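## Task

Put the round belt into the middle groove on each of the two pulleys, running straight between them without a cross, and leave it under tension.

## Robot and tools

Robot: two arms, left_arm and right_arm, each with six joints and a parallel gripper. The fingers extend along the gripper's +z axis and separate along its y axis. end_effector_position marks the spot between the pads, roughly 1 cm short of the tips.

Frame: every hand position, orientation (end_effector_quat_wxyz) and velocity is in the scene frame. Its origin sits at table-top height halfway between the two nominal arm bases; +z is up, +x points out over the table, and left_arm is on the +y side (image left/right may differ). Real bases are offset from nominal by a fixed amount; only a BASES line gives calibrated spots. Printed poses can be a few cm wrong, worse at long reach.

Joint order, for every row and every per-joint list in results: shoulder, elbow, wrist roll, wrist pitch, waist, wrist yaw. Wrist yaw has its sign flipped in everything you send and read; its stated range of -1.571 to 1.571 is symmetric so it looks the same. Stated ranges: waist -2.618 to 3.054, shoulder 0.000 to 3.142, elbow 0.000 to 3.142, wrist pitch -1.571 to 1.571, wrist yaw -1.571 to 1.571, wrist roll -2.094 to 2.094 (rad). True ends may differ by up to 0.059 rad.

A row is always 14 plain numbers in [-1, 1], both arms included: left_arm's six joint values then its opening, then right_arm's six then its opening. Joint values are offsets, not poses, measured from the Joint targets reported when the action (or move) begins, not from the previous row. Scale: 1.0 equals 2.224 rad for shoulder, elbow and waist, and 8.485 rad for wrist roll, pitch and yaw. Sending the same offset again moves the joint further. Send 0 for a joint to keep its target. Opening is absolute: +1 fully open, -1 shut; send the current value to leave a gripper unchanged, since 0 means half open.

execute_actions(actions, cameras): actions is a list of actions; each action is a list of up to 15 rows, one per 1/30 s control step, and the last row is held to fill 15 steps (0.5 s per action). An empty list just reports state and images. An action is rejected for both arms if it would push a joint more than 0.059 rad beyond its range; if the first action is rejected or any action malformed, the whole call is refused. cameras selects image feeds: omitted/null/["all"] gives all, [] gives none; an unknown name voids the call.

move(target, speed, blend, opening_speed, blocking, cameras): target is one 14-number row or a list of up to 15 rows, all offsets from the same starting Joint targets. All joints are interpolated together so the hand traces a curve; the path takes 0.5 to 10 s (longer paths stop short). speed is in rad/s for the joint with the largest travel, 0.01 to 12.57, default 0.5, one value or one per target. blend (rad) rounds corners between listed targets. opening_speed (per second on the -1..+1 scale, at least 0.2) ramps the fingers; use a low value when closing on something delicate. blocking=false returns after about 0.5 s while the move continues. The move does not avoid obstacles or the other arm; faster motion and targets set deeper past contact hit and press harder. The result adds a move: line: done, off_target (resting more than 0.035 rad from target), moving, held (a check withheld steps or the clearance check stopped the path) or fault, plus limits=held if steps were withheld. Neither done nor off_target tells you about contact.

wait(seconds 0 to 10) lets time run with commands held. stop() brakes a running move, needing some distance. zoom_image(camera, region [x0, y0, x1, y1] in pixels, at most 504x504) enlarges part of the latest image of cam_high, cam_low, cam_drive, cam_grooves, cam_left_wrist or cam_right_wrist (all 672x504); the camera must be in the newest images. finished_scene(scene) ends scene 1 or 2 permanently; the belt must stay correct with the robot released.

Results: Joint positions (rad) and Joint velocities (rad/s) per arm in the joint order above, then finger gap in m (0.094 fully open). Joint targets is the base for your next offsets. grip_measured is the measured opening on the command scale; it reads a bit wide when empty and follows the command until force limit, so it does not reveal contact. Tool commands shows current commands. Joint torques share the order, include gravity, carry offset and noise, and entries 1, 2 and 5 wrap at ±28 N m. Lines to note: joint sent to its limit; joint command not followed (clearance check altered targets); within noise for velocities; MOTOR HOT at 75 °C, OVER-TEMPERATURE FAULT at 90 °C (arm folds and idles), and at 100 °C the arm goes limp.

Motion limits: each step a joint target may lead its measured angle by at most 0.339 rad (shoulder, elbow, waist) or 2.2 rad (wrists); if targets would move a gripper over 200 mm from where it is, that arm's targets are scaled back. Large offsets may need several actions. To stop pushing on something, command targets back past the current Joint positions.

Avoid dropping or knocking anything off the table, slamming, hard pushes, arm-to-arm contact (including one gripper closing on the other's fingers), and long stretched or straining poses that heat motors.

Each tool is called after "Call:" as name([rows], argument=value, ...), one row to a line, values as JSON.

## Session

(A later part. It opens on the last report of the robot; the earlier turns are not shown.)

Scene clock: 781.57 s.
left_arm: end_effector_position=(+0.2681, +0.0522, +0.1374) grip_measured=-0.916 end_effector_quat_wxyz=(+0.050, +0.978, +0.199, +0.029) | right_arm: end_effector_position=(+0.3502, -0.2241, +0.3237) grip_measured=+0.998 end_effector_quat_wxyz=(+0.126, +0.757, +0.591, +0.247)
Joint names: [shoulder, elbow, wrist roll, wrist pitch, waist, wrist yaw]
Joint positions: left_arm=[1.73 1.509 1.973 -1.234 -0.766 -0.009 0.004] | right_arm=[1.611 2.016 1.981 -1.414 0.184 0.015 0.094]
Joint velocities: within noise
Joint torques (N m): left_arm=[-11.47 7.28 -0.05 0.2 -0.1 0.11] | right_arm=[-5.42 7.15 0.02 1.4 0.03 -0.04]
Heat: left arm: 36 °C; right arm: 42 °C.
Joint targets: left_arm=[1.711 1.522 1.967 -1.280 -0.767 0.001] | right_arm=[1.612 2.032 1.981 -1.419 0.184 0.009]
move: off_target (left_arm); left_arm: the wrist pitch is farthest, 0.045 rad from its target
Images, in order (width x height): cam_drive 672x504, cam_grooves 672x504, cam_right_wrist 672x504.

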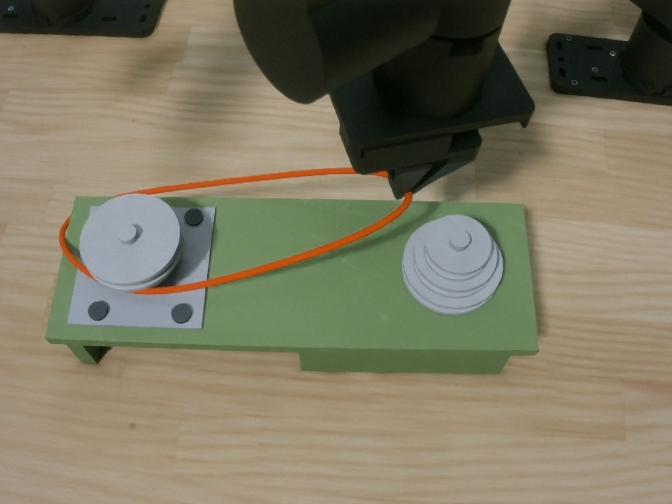

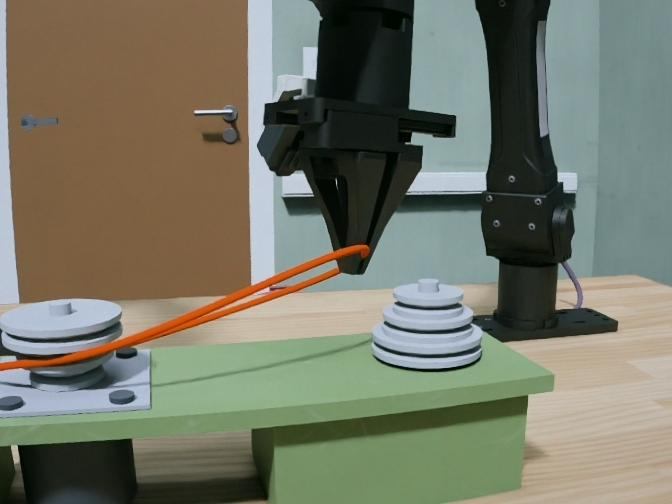

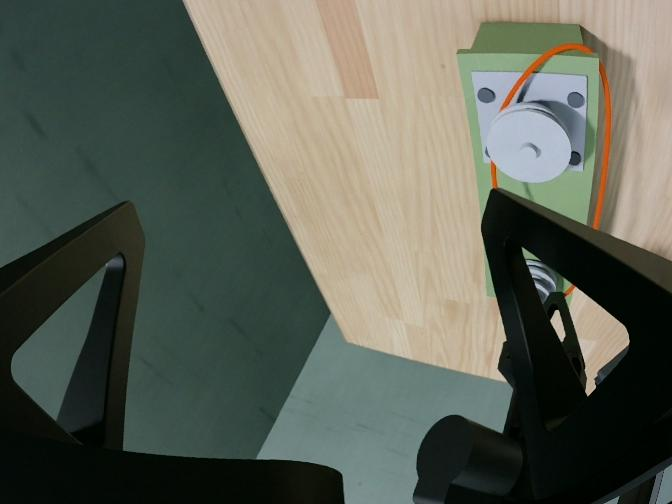

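Call:
move(target=[0.0544,0.1506,0.0,-0.0289,-0.015,0,-1, 0,0,0,0,0,0,1], speed=0.2, cameras=["cam_drive","cam_grooves","cam_right_wrist"])

Call:
zoom_image(camera="cam_right_wrist", region=[450, 10, 640, 200])

Scene clock: 791.07 s.
left_arm: end_effector_position=(+0.2714, +0.0338, +0.1945) grip_measured=-0.916 end_effector_quat_wxyz=(+0.054, +0.981, +0.184, +0.032) | right_arm: end_effector_position=(+0.3502, -0.2241, +0.3237) grip_measured=+0.998 end_effector_quat_wxyz=(+0.126, +0.757, +0.591, +0.247)
Joint names: [shoulder, elbow, wrist roll, wrist pitch, waist, wrist yaw]
Joint positions: left_arm=[1.813 1.838 1.972 -1.47 -0.797 -0.007 0.004] | right_arm=[1.611 2.016 1.981 -1.414 0.184 0.015 0.094]
Joint velocities: within noise
Joint torques (N m): left_arm=[-8.54 7.57 -0.06 0.1 -0.28 0.08] | right_arm=[-5.45 7.23 0.01 1.41 0.09 -0.03]
Heat: left arm: 36 °C; right arm: 42 °C.
Joint targets: left_arm=[1.832 1.857 1.967 -1.525 -0.801 0.001] | right_arm=[1.612 2.032 1.981 -1.419 0.184 0.009]
move: off_target (left_arm); left_arm: the wrist pitch is farthest, 0.055 rad from its target
Images, in order (width x height): cam_drive 672x504, cam_grooves 672x504, cam_right_wrist 672x504.

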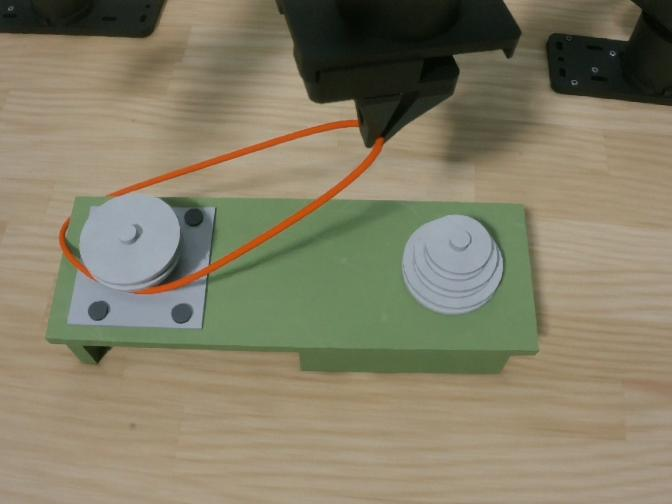

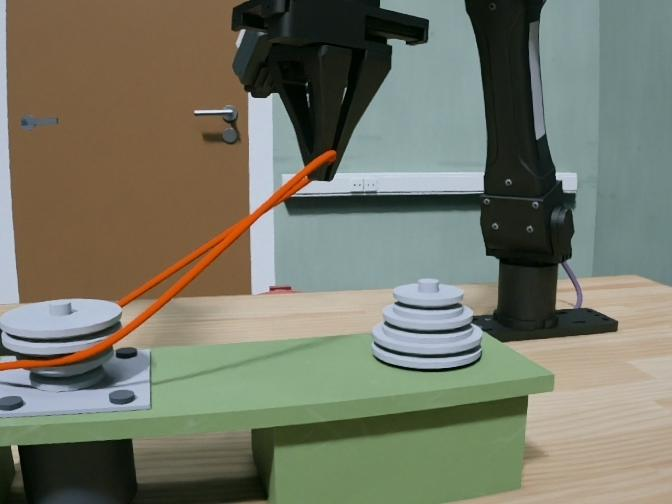

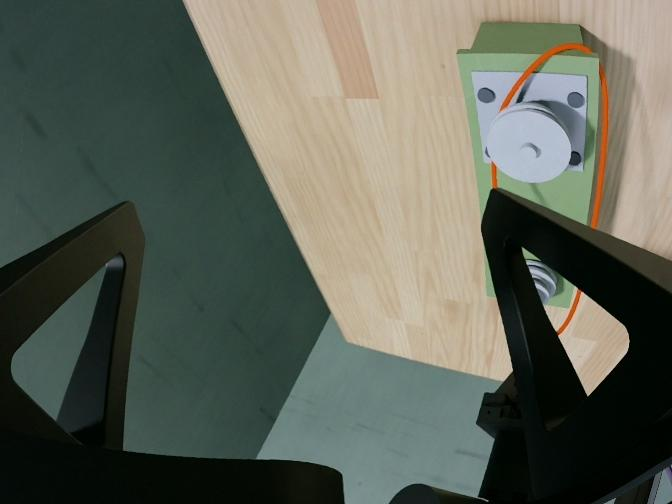

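Scaled by 2.653 from the camera's 672x504 image, which has a finer 960x720 frame.

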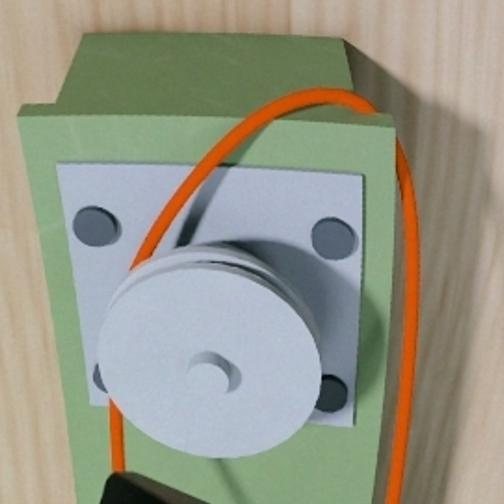

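Call:
move(target=[0.0648,0.1452,0.0,-0.0045,-0.0468,0,-1, 0,0,0,0,0,0,1], speed=0.2, cameras=["cam_drive","cam_grooves","cam_right_wrist"])

Call:
zoom_image(camera="cam_right_wrist", region=[450, 10, 640, 200])

Scene clock: 799.80 s.
left_arm: end_effector_position=(+0.2748, -0.0267, +0.2328) grip_measured=-0.916 end_effector_quat_wxyz=(+0.106, +0.983, +0.133, +0.063) | right_arm: end_effector_position=(+0.3502, -0.2241, +0.3237) grip_measured=+0.998 end_effector_quat_wxyz=(+0.126, +0.757, +0.591, +0.247)
Joint names: [shoulder, elbow, wrist roll, wrist pitch, waist, wrist yaw]
Joint positions: left_arm=[1.95 2.161 1.972 -1.534 -0.899 0 0.004] | right_arm=[1.611 2.016 1.981 -1.414 0.184 0.015 0.094]
Joint velocities: within noise
Joint torques (N m): left_arm=[-9.21 7.36 -0.06 0.69 -0.51 0.02] | right_arm=[-5.38 7.17 0.03 1.41 0.06 -0.02]
Heat: left arm: 35 °C; right arm: 42 °C.
Joint targets: left_arm=[1.976 2.180 1.967 -1.564 -0.905 0.000] | right_arm=[1.612 2.032 1.981 -1.419 0.184 0.009]
move: done
Images, in order (width x height): cam_drive 672x504, cam_grooves 672x504, cam_right_wrist 672x504.

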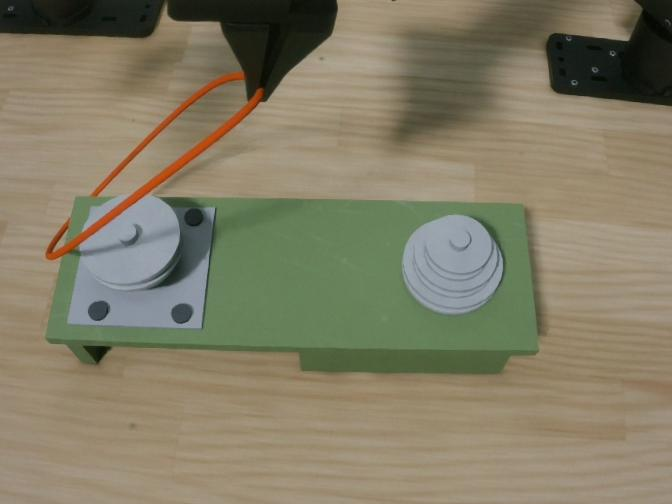

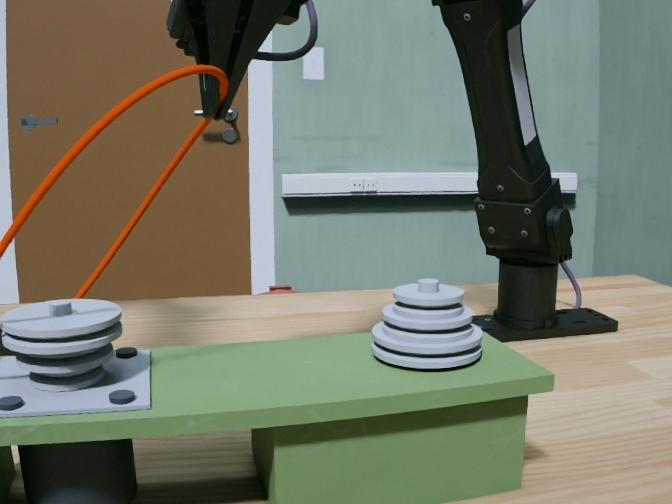

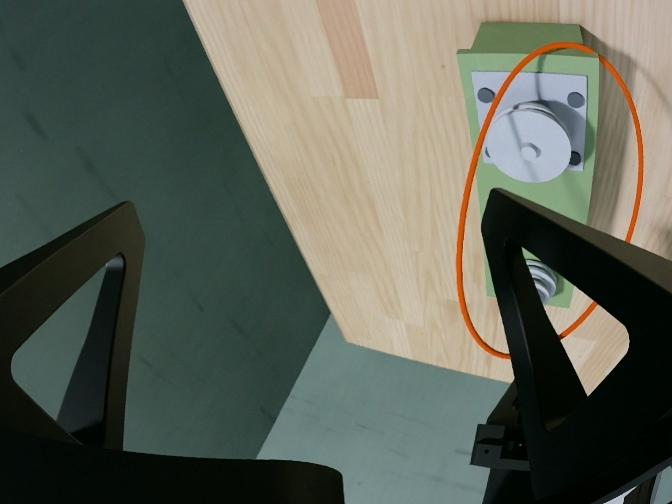

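Scaled by 2.653 from the camera's 672x504 image, which has a finer 960x720 frame.

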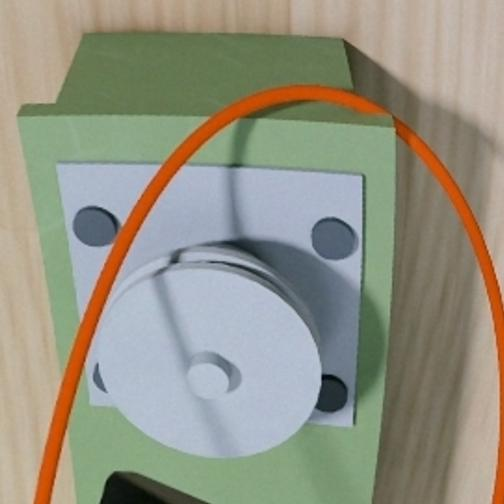

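Call:
move(target=[0,0,0.0,0,0.07,0,-1, 0,0,0,0,0,0,1], speed=0.2)

Call:
zoom_image(camera="cam_low", region=[230, 150, 410, 290])

Scene clock: 810.70 s.
left_arm: end_effector_position=(+0.3167, +0.0111, +0.2304) grip_measured=-0.916 end_effector_quat_wxyz=(+0.099, +0.972, +0.202, +0.067) | right_arm: end_effector_position=(+0.3502, -0.2241, +0.3237) grip_measured=+0.998 end_effector_quat_wxyz=(+0.126, +0.757, +0.591, +0.247)
Joint names: [shoulder, elbow, wrist roll, wrist pitch, waist, wrist yaw]
Joint positions: left_arm=[1.957 2.161 1.972 -1.535 -0.759 -0.003 0.004] | right_arm=[1.611 2.016 1.981 -1.414 0.184 0.015 0.094]
Joint velocities: within noise
Joint torques (N m): left_arm=[-10.06 7.34 -0.06 0.67 0.84 0.04] | right_arm=[-5.44 7.2 0.02 1.42 0.01 -0.03]
Heat: left arm: 35 °C; right arm: 42 °C.
Joint targets: left_arm=[1.976 2.180 1.967 -1.564 -0.749 0.001] | right_arm=[1.612 2.032 1.981 -1.419 0.184 0.009]
move: done

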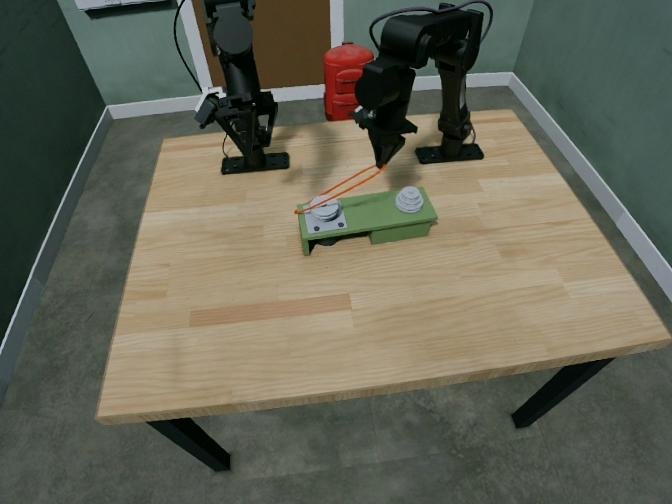

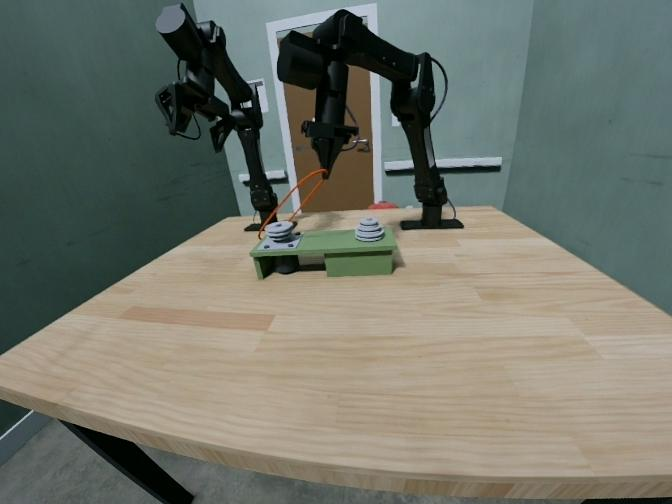

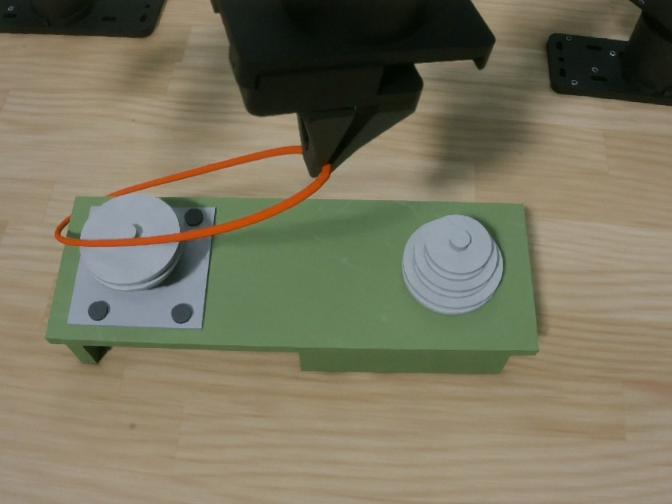

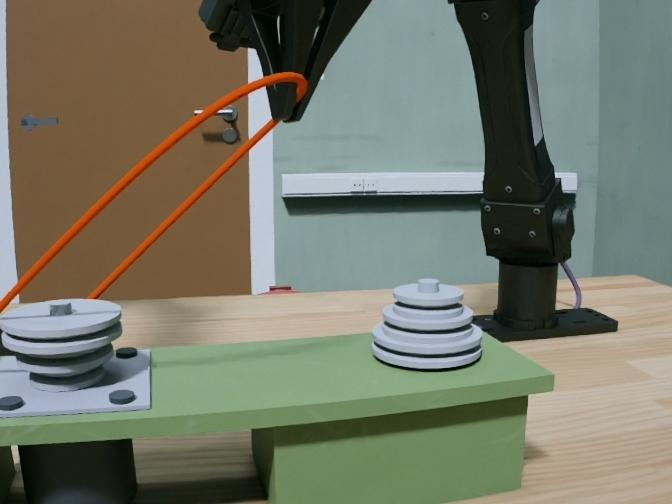

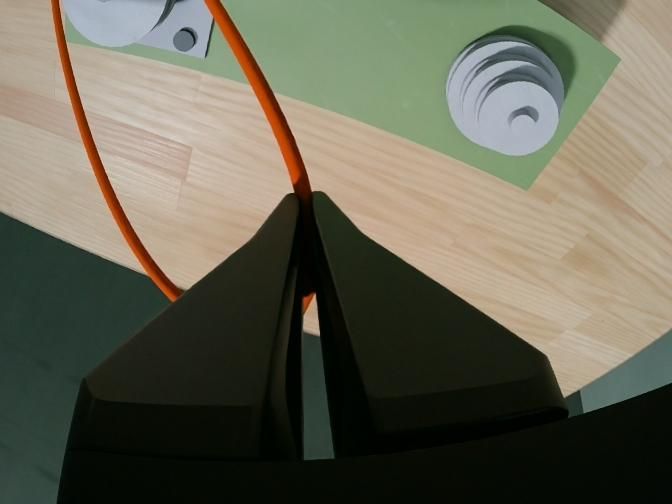

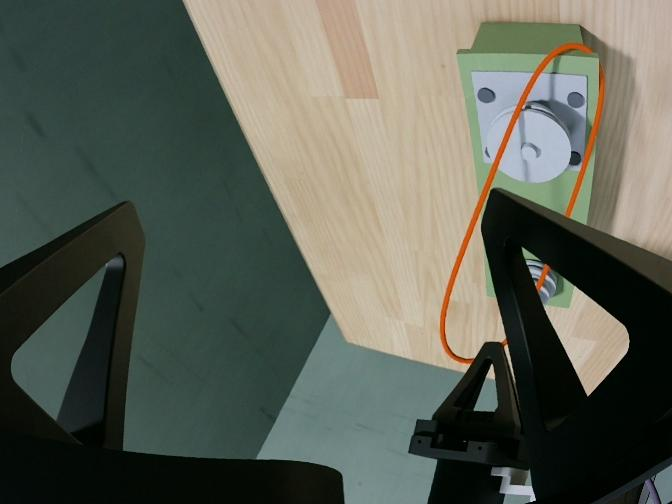

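Scaled by 2.800 from the camera's 672x504 image, which has a finer 960x720 frame.

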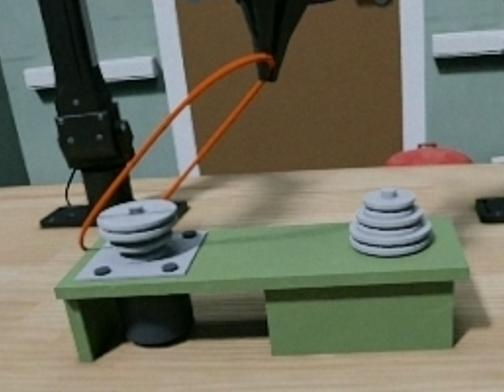

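Call:
move(target=[0.0764,0.0969,0.0,0,-0.04,0,-1, 0,0,0,0,0,0,1], speed=0.2, cameras=["cam_low","cam_drive","cam_right_wrist"])

Call:
zoom_image(camera="cam_low", region=[230, 150, 410, 290])

Scene clock: 825.03 s.
left_arm: end_effector_position=(+0.3252, -0.0426, +0.2264) grip_measured=-0.916 end_effector_quat_wxyz=(+0.122, +0.976, +0.165, +0.078) | right_arm: end_effector_position=(+0.3502, -0.2241, +0.3237) grip_measured=+0.998 end_effector_quat_wxyz=(+0.126, +0.757, +0.591, +0.247)
Joint names: [shoulder, elbow, wrist roll, wrist pitch, waist, wrist yaw]
Joint positions: left_arm=[2.119 2.377 1.972 -1.538 -0.833 0 0.004] | right_arm=[1.611 2.016 1.981 -1.414 0.184 0.015 0.094]
Joint velocities: within noise
Joint torques (N m): left_arm=[-10.74 7.23 -0.06 0.81 -0.44 0.05] | right_arm=[-5.41 7.17 0.02 1.41 0.1 -0.02]
Heat: left arm: 36 °C; right arm: 41 °C.
Joint targets: left_arm=[2.146 2.396 1.967 -1.563 -0.838 0.000] | right_arm=[1.612 2.032 1.981 -1.419 0.184 0.009]
move: done
Images, in order (width x height): cam_low 672x504, cam_drive 672x504, cam_right_wrist 672x504.

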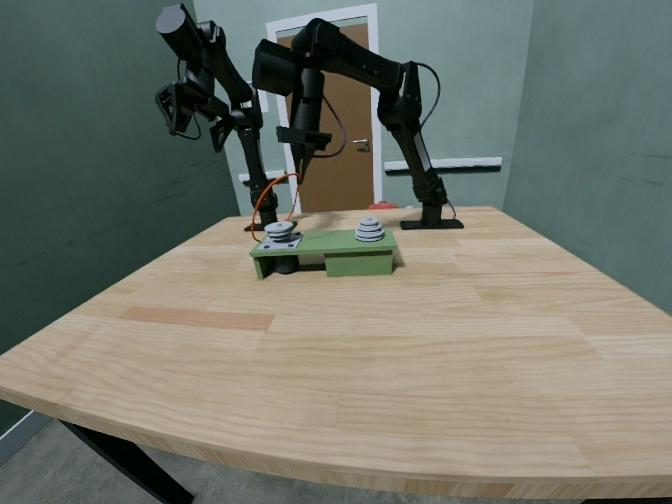

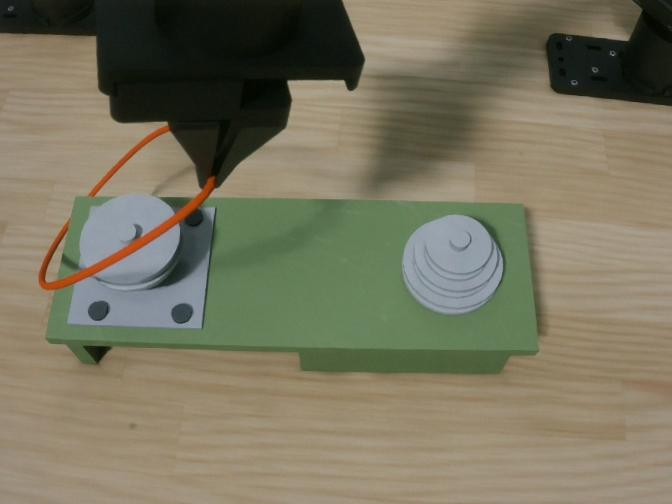

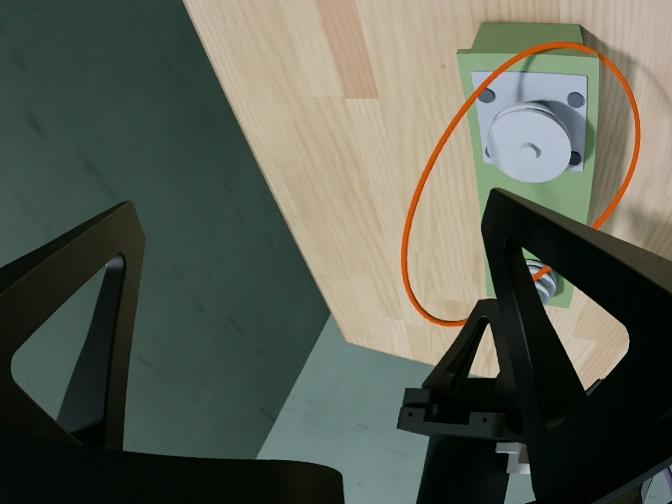

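Scaled by 2.800 from the camera's 672x504 image, which has a finer 960x720 frame.

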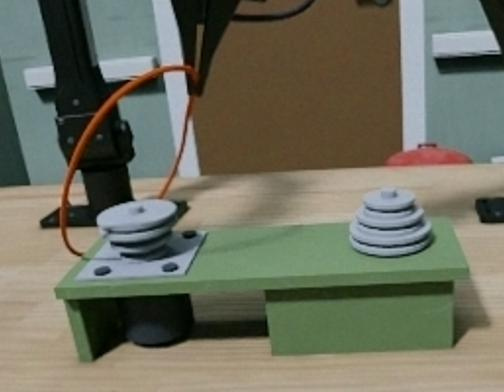

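Call:
move([
  [0,0,0,0,0,0,-1, 0,0,-0.2123,0,0.02,0,-0.1],
  [0,0,0,0,0,0,-1, 0.1034,-0.1673,-0.2123,0.0119,0.0877,0,-0.1],
], speed=0.5, cameras=["cam_low","cam_drive","cam_right_wrist"])

Scene clock: 842.70 s.
left_arm: end_effector_position=(+0.3253, -0.0425, +0.2264) grip_measured=-0.916 end_effector_quat_wxyz=(+0.122, +0.976, +0.165, +0.078) | right_arm: end_effector_position=(+0.3251, -0.1582, +0.1440) grip_measured=-0.098 end_effector_quat_wxyz=(+0.030, -0.086, +0.996, +0.016)
Joint names: [shoulder, elbow, wrist roll, wrist pitch, waist, wrist yaw]
Joint positions: left_arm=[2.119 2.377 1.972 -1.538 -0.833 0 0.004] | right_arm=[1.837 1.671 0.184 -1.337 0.379 0.014 0.042]
Joint velocities: within noise
Joint torques (N m): left_arm=[-10.74 7.3 -0.07 0.8 -0.43 0.01] | right_arm=[-7.3 5.18 -0.03 0.82 0.02 -0.03]
Heat: left arm: 36 °C; right arm: 41 °C.
Joint targets: left_arm=[2.146 2.396 1.967 -1.563 -0.838 0.000] | right_arm=[1.842 1.659 0.180 -1.318 0.379 0.009]
move: done
Images, in order (width x height): cam_low 672x504, cam_drive 672x504, cam_right_wrist 672x504.

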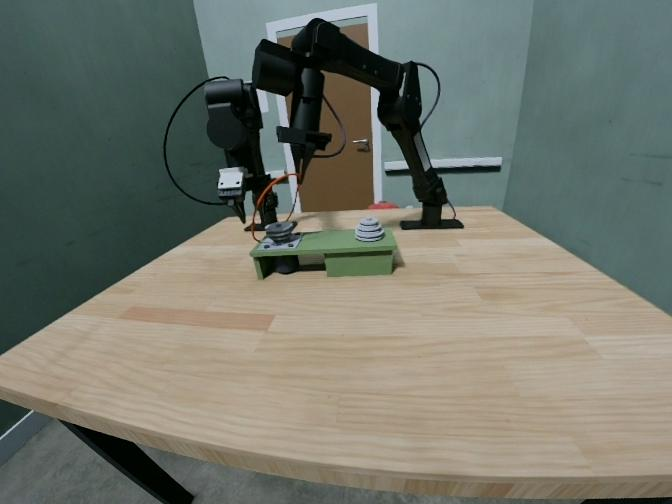

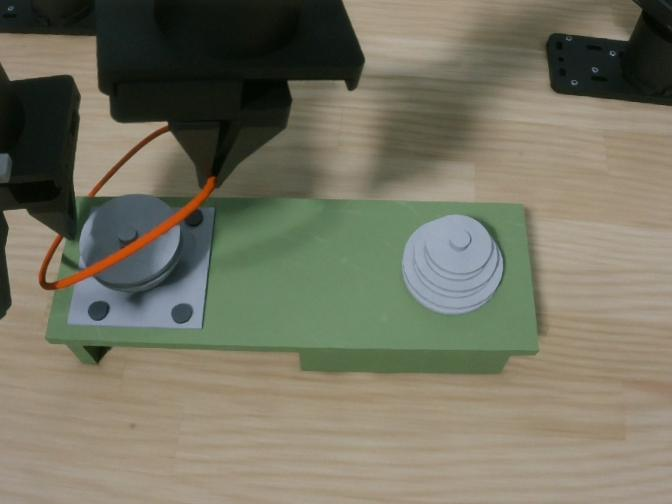

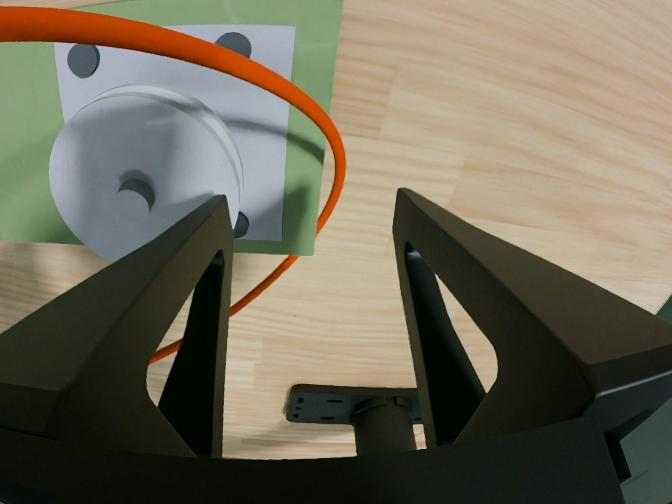

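Call:
move(target=[0,0,0,0,0,0,-1, 0.0045,-0.077,0,0.0212,-0.003,0,-0.1], speed=0.2, cameras=["cam_low","cam_drive","cam_right_wrist"])

Scene clock: 848.67 s.
left_arm: end_effector_position=(+0.3253, -0.0425, +0.2264) grip_measured=-0.916 end_effector_quat_wxyz=(+0.122, +0.976, +0.165, +0.078) | right_arm: end_effector_position=(+0.3486, -0.1436, +0.1260) grip_measured=-0.098 end_effector_quat_wxyz=(+0.091, -0.087, +0.991, +0.050)
Joint names: [shoulder, elbow, wrist roll, wrist pitch, waist, wrist yaw]
Joint positions: left_arm=[2.119 2.377 1.972 -1.538 -0.833 0 0.004] | right_arm=[1.811 1.547 0.184 -1.105 0.377 0.048 0.042]
Joint velocities: within noise
Joint torques (N m): left_arm=[-10.74 7.3 -0.06 0.81 -0.43 0.01] | right_arm=[-4.77 1.58 -0.02 0.58 -0.44 -0.32]
Heat: left arm: 36 °C; right arm: 42 °C.
Joint targets: left_arm=[2.146 2.396 1.967 -1.563 -0.838 0.000] | right_arm=[1.852 1.488 0.180 -1.138 0.373 0.009]
move: off_target (right_arm); right_arm: the elbow is farthest, 0.060 rad from its target
Images, in order (width x height): cam_low 672x504, cam_drive 672x504, cam_right_wrist 672x504.

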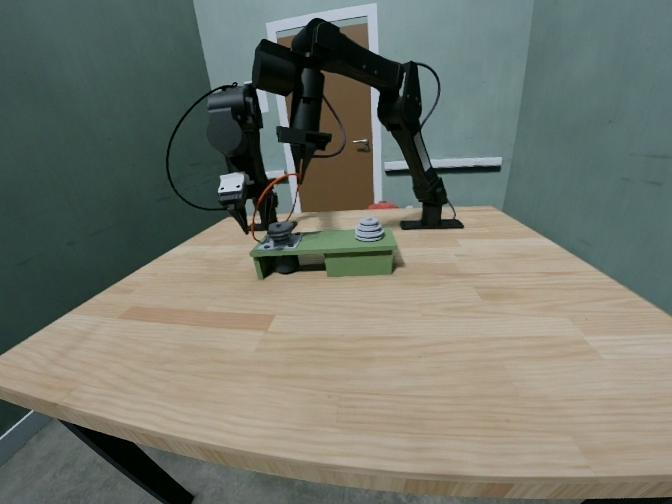

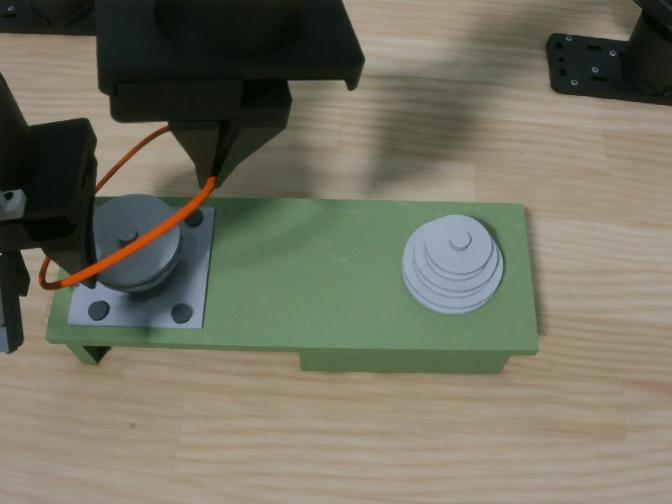

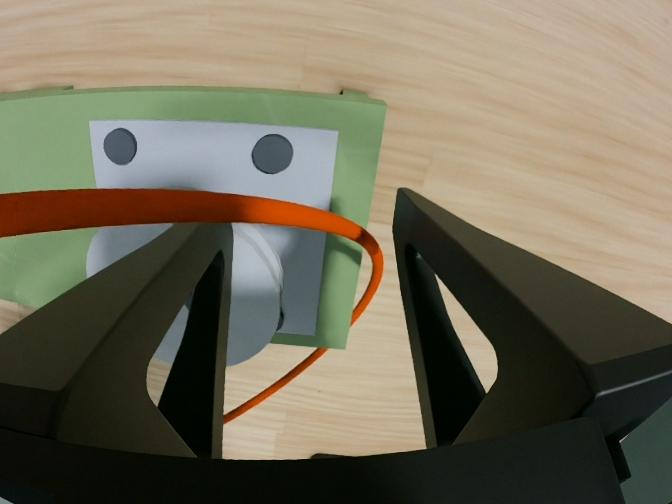

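Call:
move([
  [0,0,0,0,0,0,-1, -0.02,0.0773,0,-0.0212,-0.0112,0,-0.1],
  [0,0,0,0,0,0,-1, -0.0153,-0.0184,-0.003,0.001,-0.0112,0,-0.1],
], speed=0.2, cameras=["cam_low","cam_drive","cam_right_wrist"])

Scene clock: 858.80 s.
left_arm: end_effector_position=(+0.3253, -0.0425, +0.2264) grip_measured=-0.916 end_effector_quat_wxyz=(+0.122, +0.976, +0.165, +0.078) | right_arm: end_effector_position=(+0.3232, -0.1682, +0.1009) grip_measured=-0.098 end_effector_quat_wxyz=(+0.035, -0.085, +0.996, +0.018)
Joint names: [shoulder, elbow, wrist roll, wrist pitch, waist, wrist yaw]
Joint positions: left_arm=[2.119 2.377 1.972 -1.538 -0.833 0 0.004] | right_arm=[1.81 1.465 0.159 -1.149 0.353 0.017 0.042]
Joint velocities: within noise
Joint torques (N m): left_arm=[-10.76 7.3 -0.06 0.8 -0.43 0.02] | right_arm=[-6.94 4.78 -0.01 0.84 -0.44 -0.05]
Heat: left arm: 36 °C; right arm: 42 °C.
Joint targets: left_arm=[2.146 2.396 1.967 -1.563 -0.838 0.000] | right_arm=[1.818 1.447 0.155 -1.130 0.348 0.009]
move: done
Images, in order (width x height): cam_low 672x504, cam_drive 672x504, cam_right_wrist 672x504.

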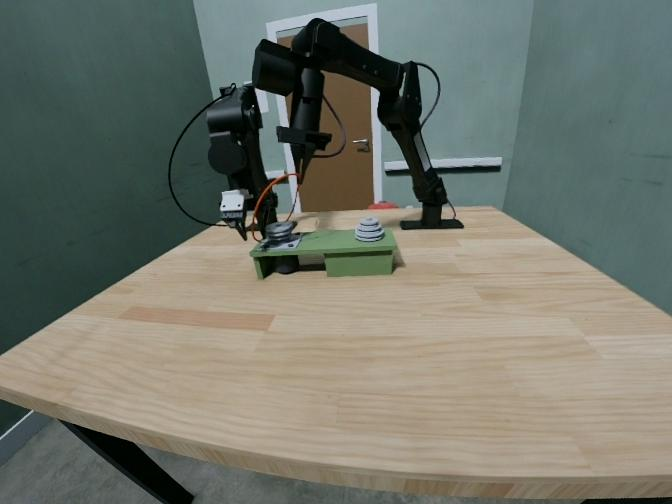

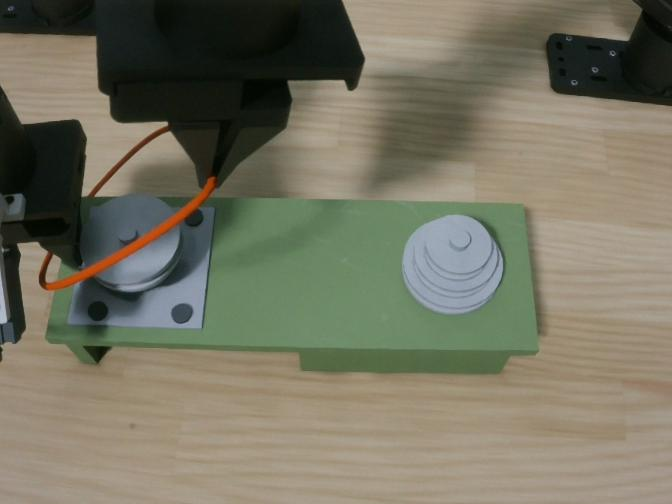

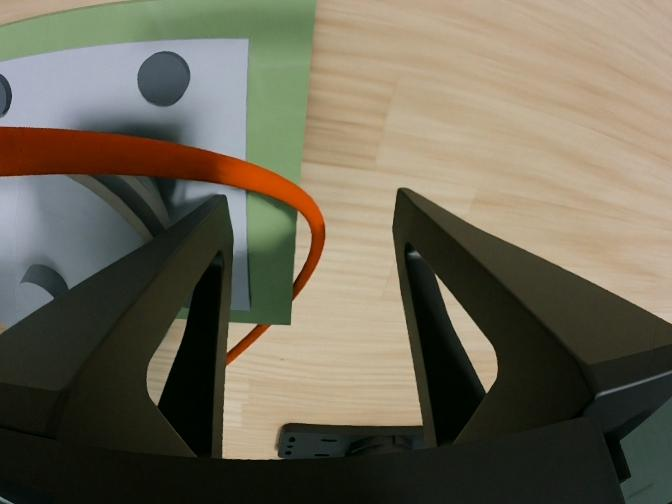

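Call:
move([
  [0,0,0,0,0,0,-1, -0.0108,-0.0387,0.001,0.0074,0.0039,0,-0.1],
  [0,0,0,0,0,0,-1, -0.0108,-0.0387,0.001,0.0074,0.0039,0,-1],
], speed=0.2, opening_speed=0.5, cameras=["cam_drive","cam_right_wrist"])

Scene clock: 868.87 s.
left_arm: end_effector_position=(+0.3253, -0.0425, +0.2264) grip_measured=-0.916 end_effector_quat_wxyz=(+0.122, +0.976, +0.165, +0.078) | right_arm: end_effector_position=(+0.3202, -0.1658, +0.0893) grip_measured=-0.949 end_effector_quat_wxyz=(+0.043, -0.087, +0.995, +0.025)
Joint names: [shoulder, elbow, wrist roll, wrist pitch, waist, wrist yaw]
Joint positions: left_arm=[2.119 2.377 1.972 -1.538 -0.833 0 0.004] | right_arm=[1.79 1.392 0.16 -1.076 0.357 0.027 0.002]
Joint velocities: within noise
Joint torques (N m): left_arm=[-10.74 7.3 -0.06 0.81 -0.44 0.02] | right_arm=[-7.02 3.74 0.05 0.77 -0.02 -0.14]
Heat: left arm: 36 °C; right arm: 42 °C.
Joint targets: left_arm=[2.146 2.396 1.967 -1.563 -0.838 0.000] | right_arm=[1.794 1.361 0.163 -1.067 0.357 0.009]
move: done; target 2's new numbers were sent with right_arm's elbow 0.038 rad from that target
Images, in order (width x height): cam_drive 672x504, cam_right_wrist 672x504.

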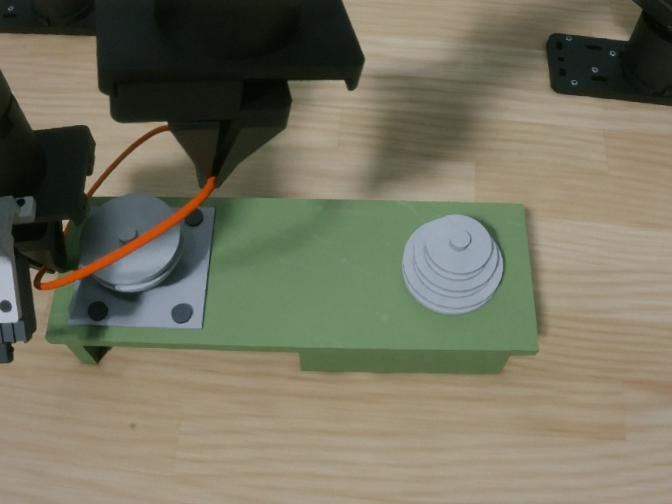

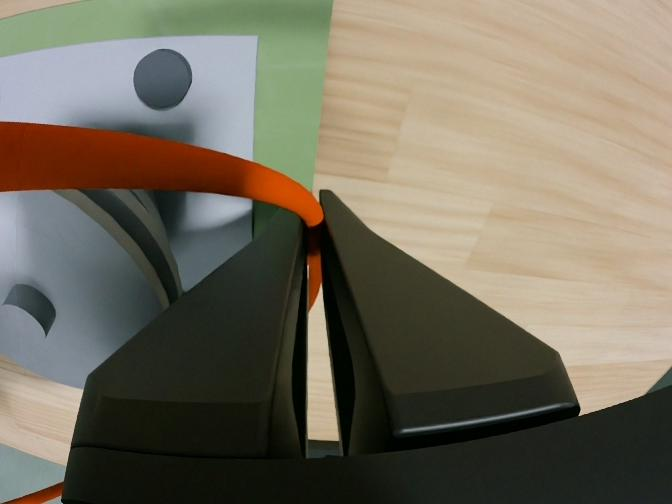

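Call:
move([
  [0,0,0,0,0,0,-1, -0.0211,0.0998,0.003,-0.0317,0.0112,0,-1],
  [-0.062,-0.2109,0,0.017,0.018,0,-1, -0.0211,0.0998,0.003,-0.0317,0.0112,0,-1],
], speed=0.25)

Call:
zoom_image(camera="cam_low", region=[230, 150, 410, 290])

Scene clock: 882.77 s.
left_arm: end_effector_position=(+0.3006, +0.0015, +0.1392) grip_measured=-0.916 end_effector_quat_wxyz=(+0.018, +0.983, +0.181, +0.013) | right_arm: end_effector_position=(+0.3014, -0.1683, +0.1320) grip_measured=-0.951 end_effector_quat_wxyz=(+0.010, -0.084, +0.996, +0.010)
Joint names: [shoulder, elbow, wrist roll, wrist pitch, waist, wrist yaw]
Joint positions: left_arm=[2.044 1.939 1.971 -1.42 -0.805 0.001 0.004] | right_arm=[1.776 1.549 0.184 -1.32 0.376 0.014 0.002]
Joint velocities: within noise
Joint torques (N m): left_arm=[-16.32 5.12 -0.07 0.55 0.66 0.01] | right_arm=[-9.37 9.24 0.06 0.4 0.57 -0.02]
Heat: left arm: 36 °C; right arm: 42 °C.
Joint targets: left_arm=[2.008 1.927 1.967 -1.419 -0.798 0.000] | right_arm=[1.747 1.583 0.189 -1.336 0.381 0.009]
move: off_target (left_arm); left_arm: the shoulder is farthest, 0.036 rad from its target

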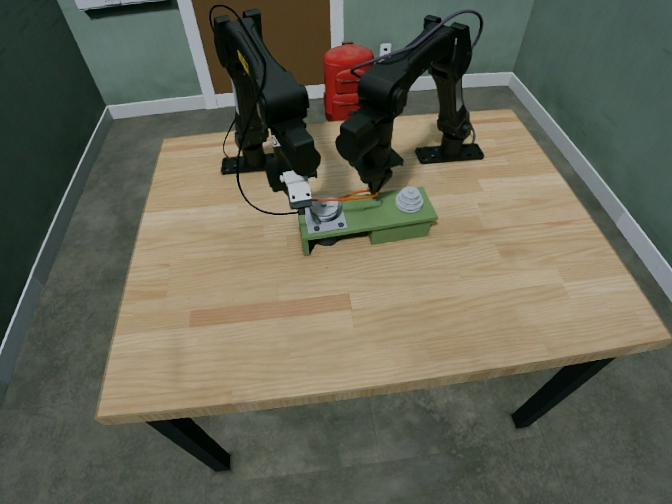

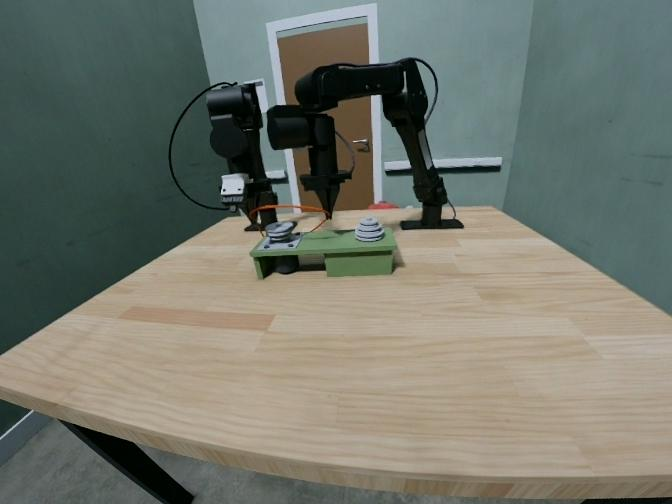

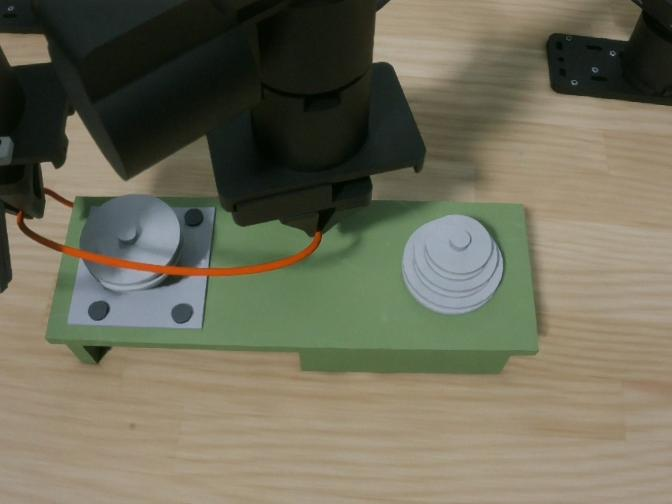

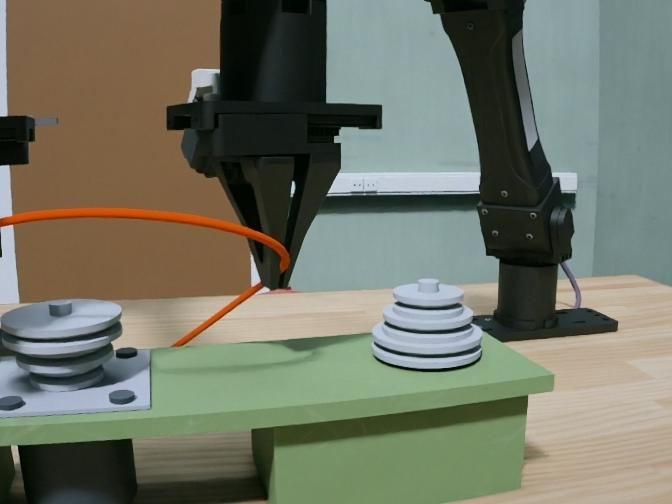

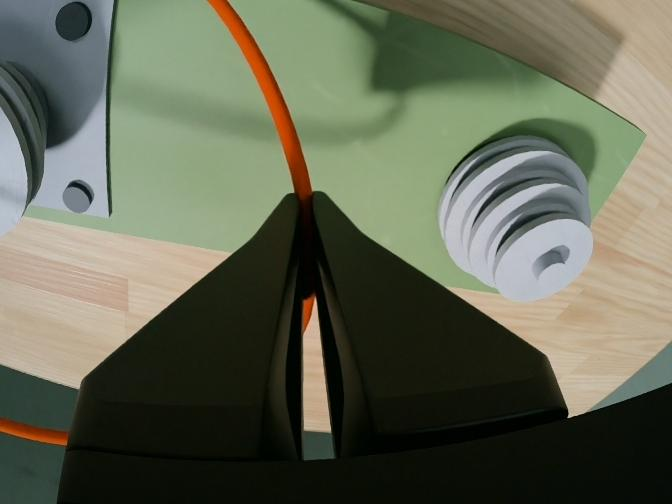

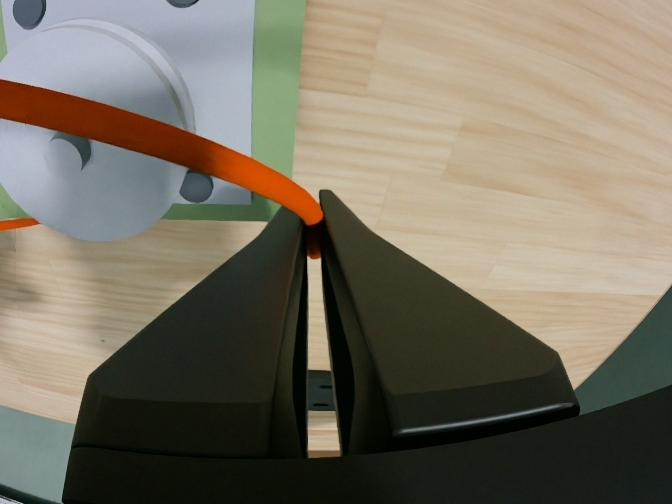

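Scaled by 2.800 from the camera's 672x504 image, which has a finer 960x720 frame.

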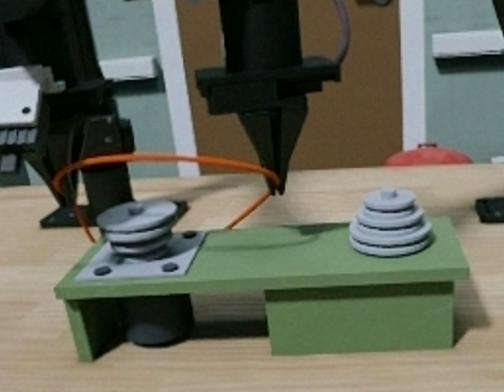

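Call:
move([
  [-0.0328,-0.0463,0,0.0035,-0.0292,0,-1, -0.0531,-0.0598,0.0035,0.0018,0.0141,0,-1],
  [-0.0074,0.0814,0,-0.0175,-0.0292,0,-1, -0.0387,0.0463,0.0035,-0.0223,0.0141,0,-1],
], speed=0.25, cameras=["cam_low","cam_drive","cam_grooves"])

Call:
zoom_image(camera="cam_low", region=[230, 150, 410, 290])

Scene clock: 899.13 s.
left_arm: end_effector_position=(+0.2807, -0.0100, +0.2063) grip_measured=-0.916 end_effector_quat_wxyz=(+0.066, +0.985, +0.153, +0.042) | right_arm: end_effector_position=(+0.2706, -0.1694, +0.1934) grip_measured=-0.951 end_effector_quat_wxyz=(+0.027, -0.085, +0.996, +0.015)
Joint names: [shoulder, elbow, wrist roll, wrist pitch, waist, wrist yaw]
Joint positions: left_arm=[1.968 2.092 1.971 -1.538 -0.862 0.002 0.004] | right_arm=[1.657 1.656 0.214 -1.509 0.407 0.014 0.002]
Joint velocities: within noise
Joint torques (N m): left_arm=[-9.72 7.15 -0.05 0.47 -0.09 0] | right_arm=[-5.81 8.66 0.06 0.49 0.5 -0.01]
Heat: left arm: 36 °C; right arm: 43 °C.
Joint targets: left_arm=[1.992 2.108 1.967 -1.566 -0.863 0.000] | right_arm=[1.661 1.686 0.218 -1.525 0.413 0.009]
joint sent to its limit (left arm) — the wrist pitch, lower limit.
move: done
Images, in order (width x height): cam_low 672x504, cam_drive 672x504, cam_grooves 672x504.

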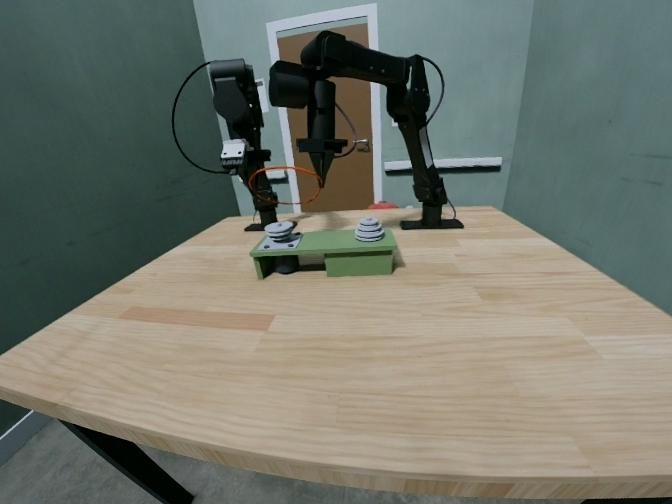

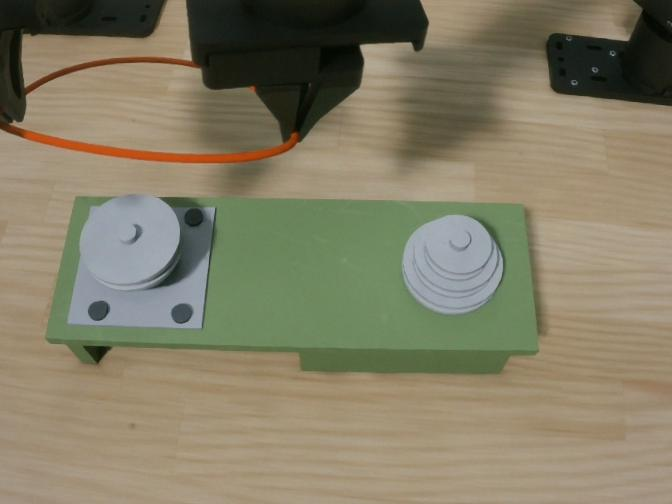

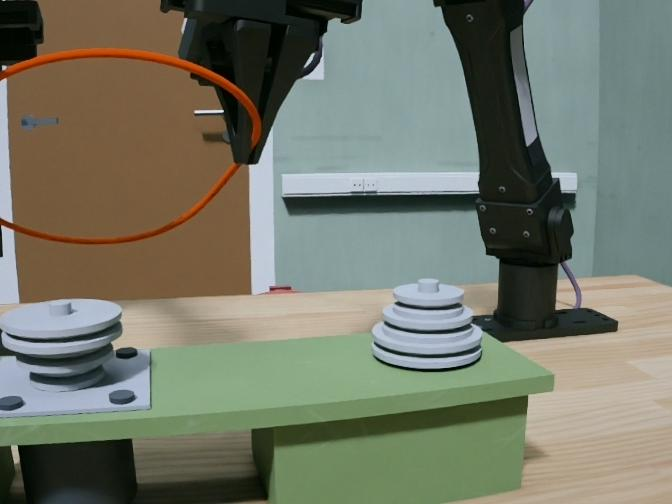

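Scaled by 2.800 from the camera's 672x504 image, which has a finer 960x720 frame.

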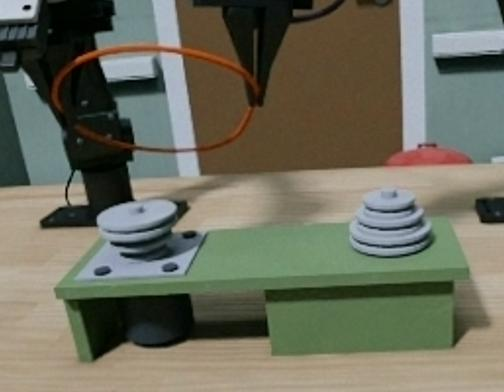

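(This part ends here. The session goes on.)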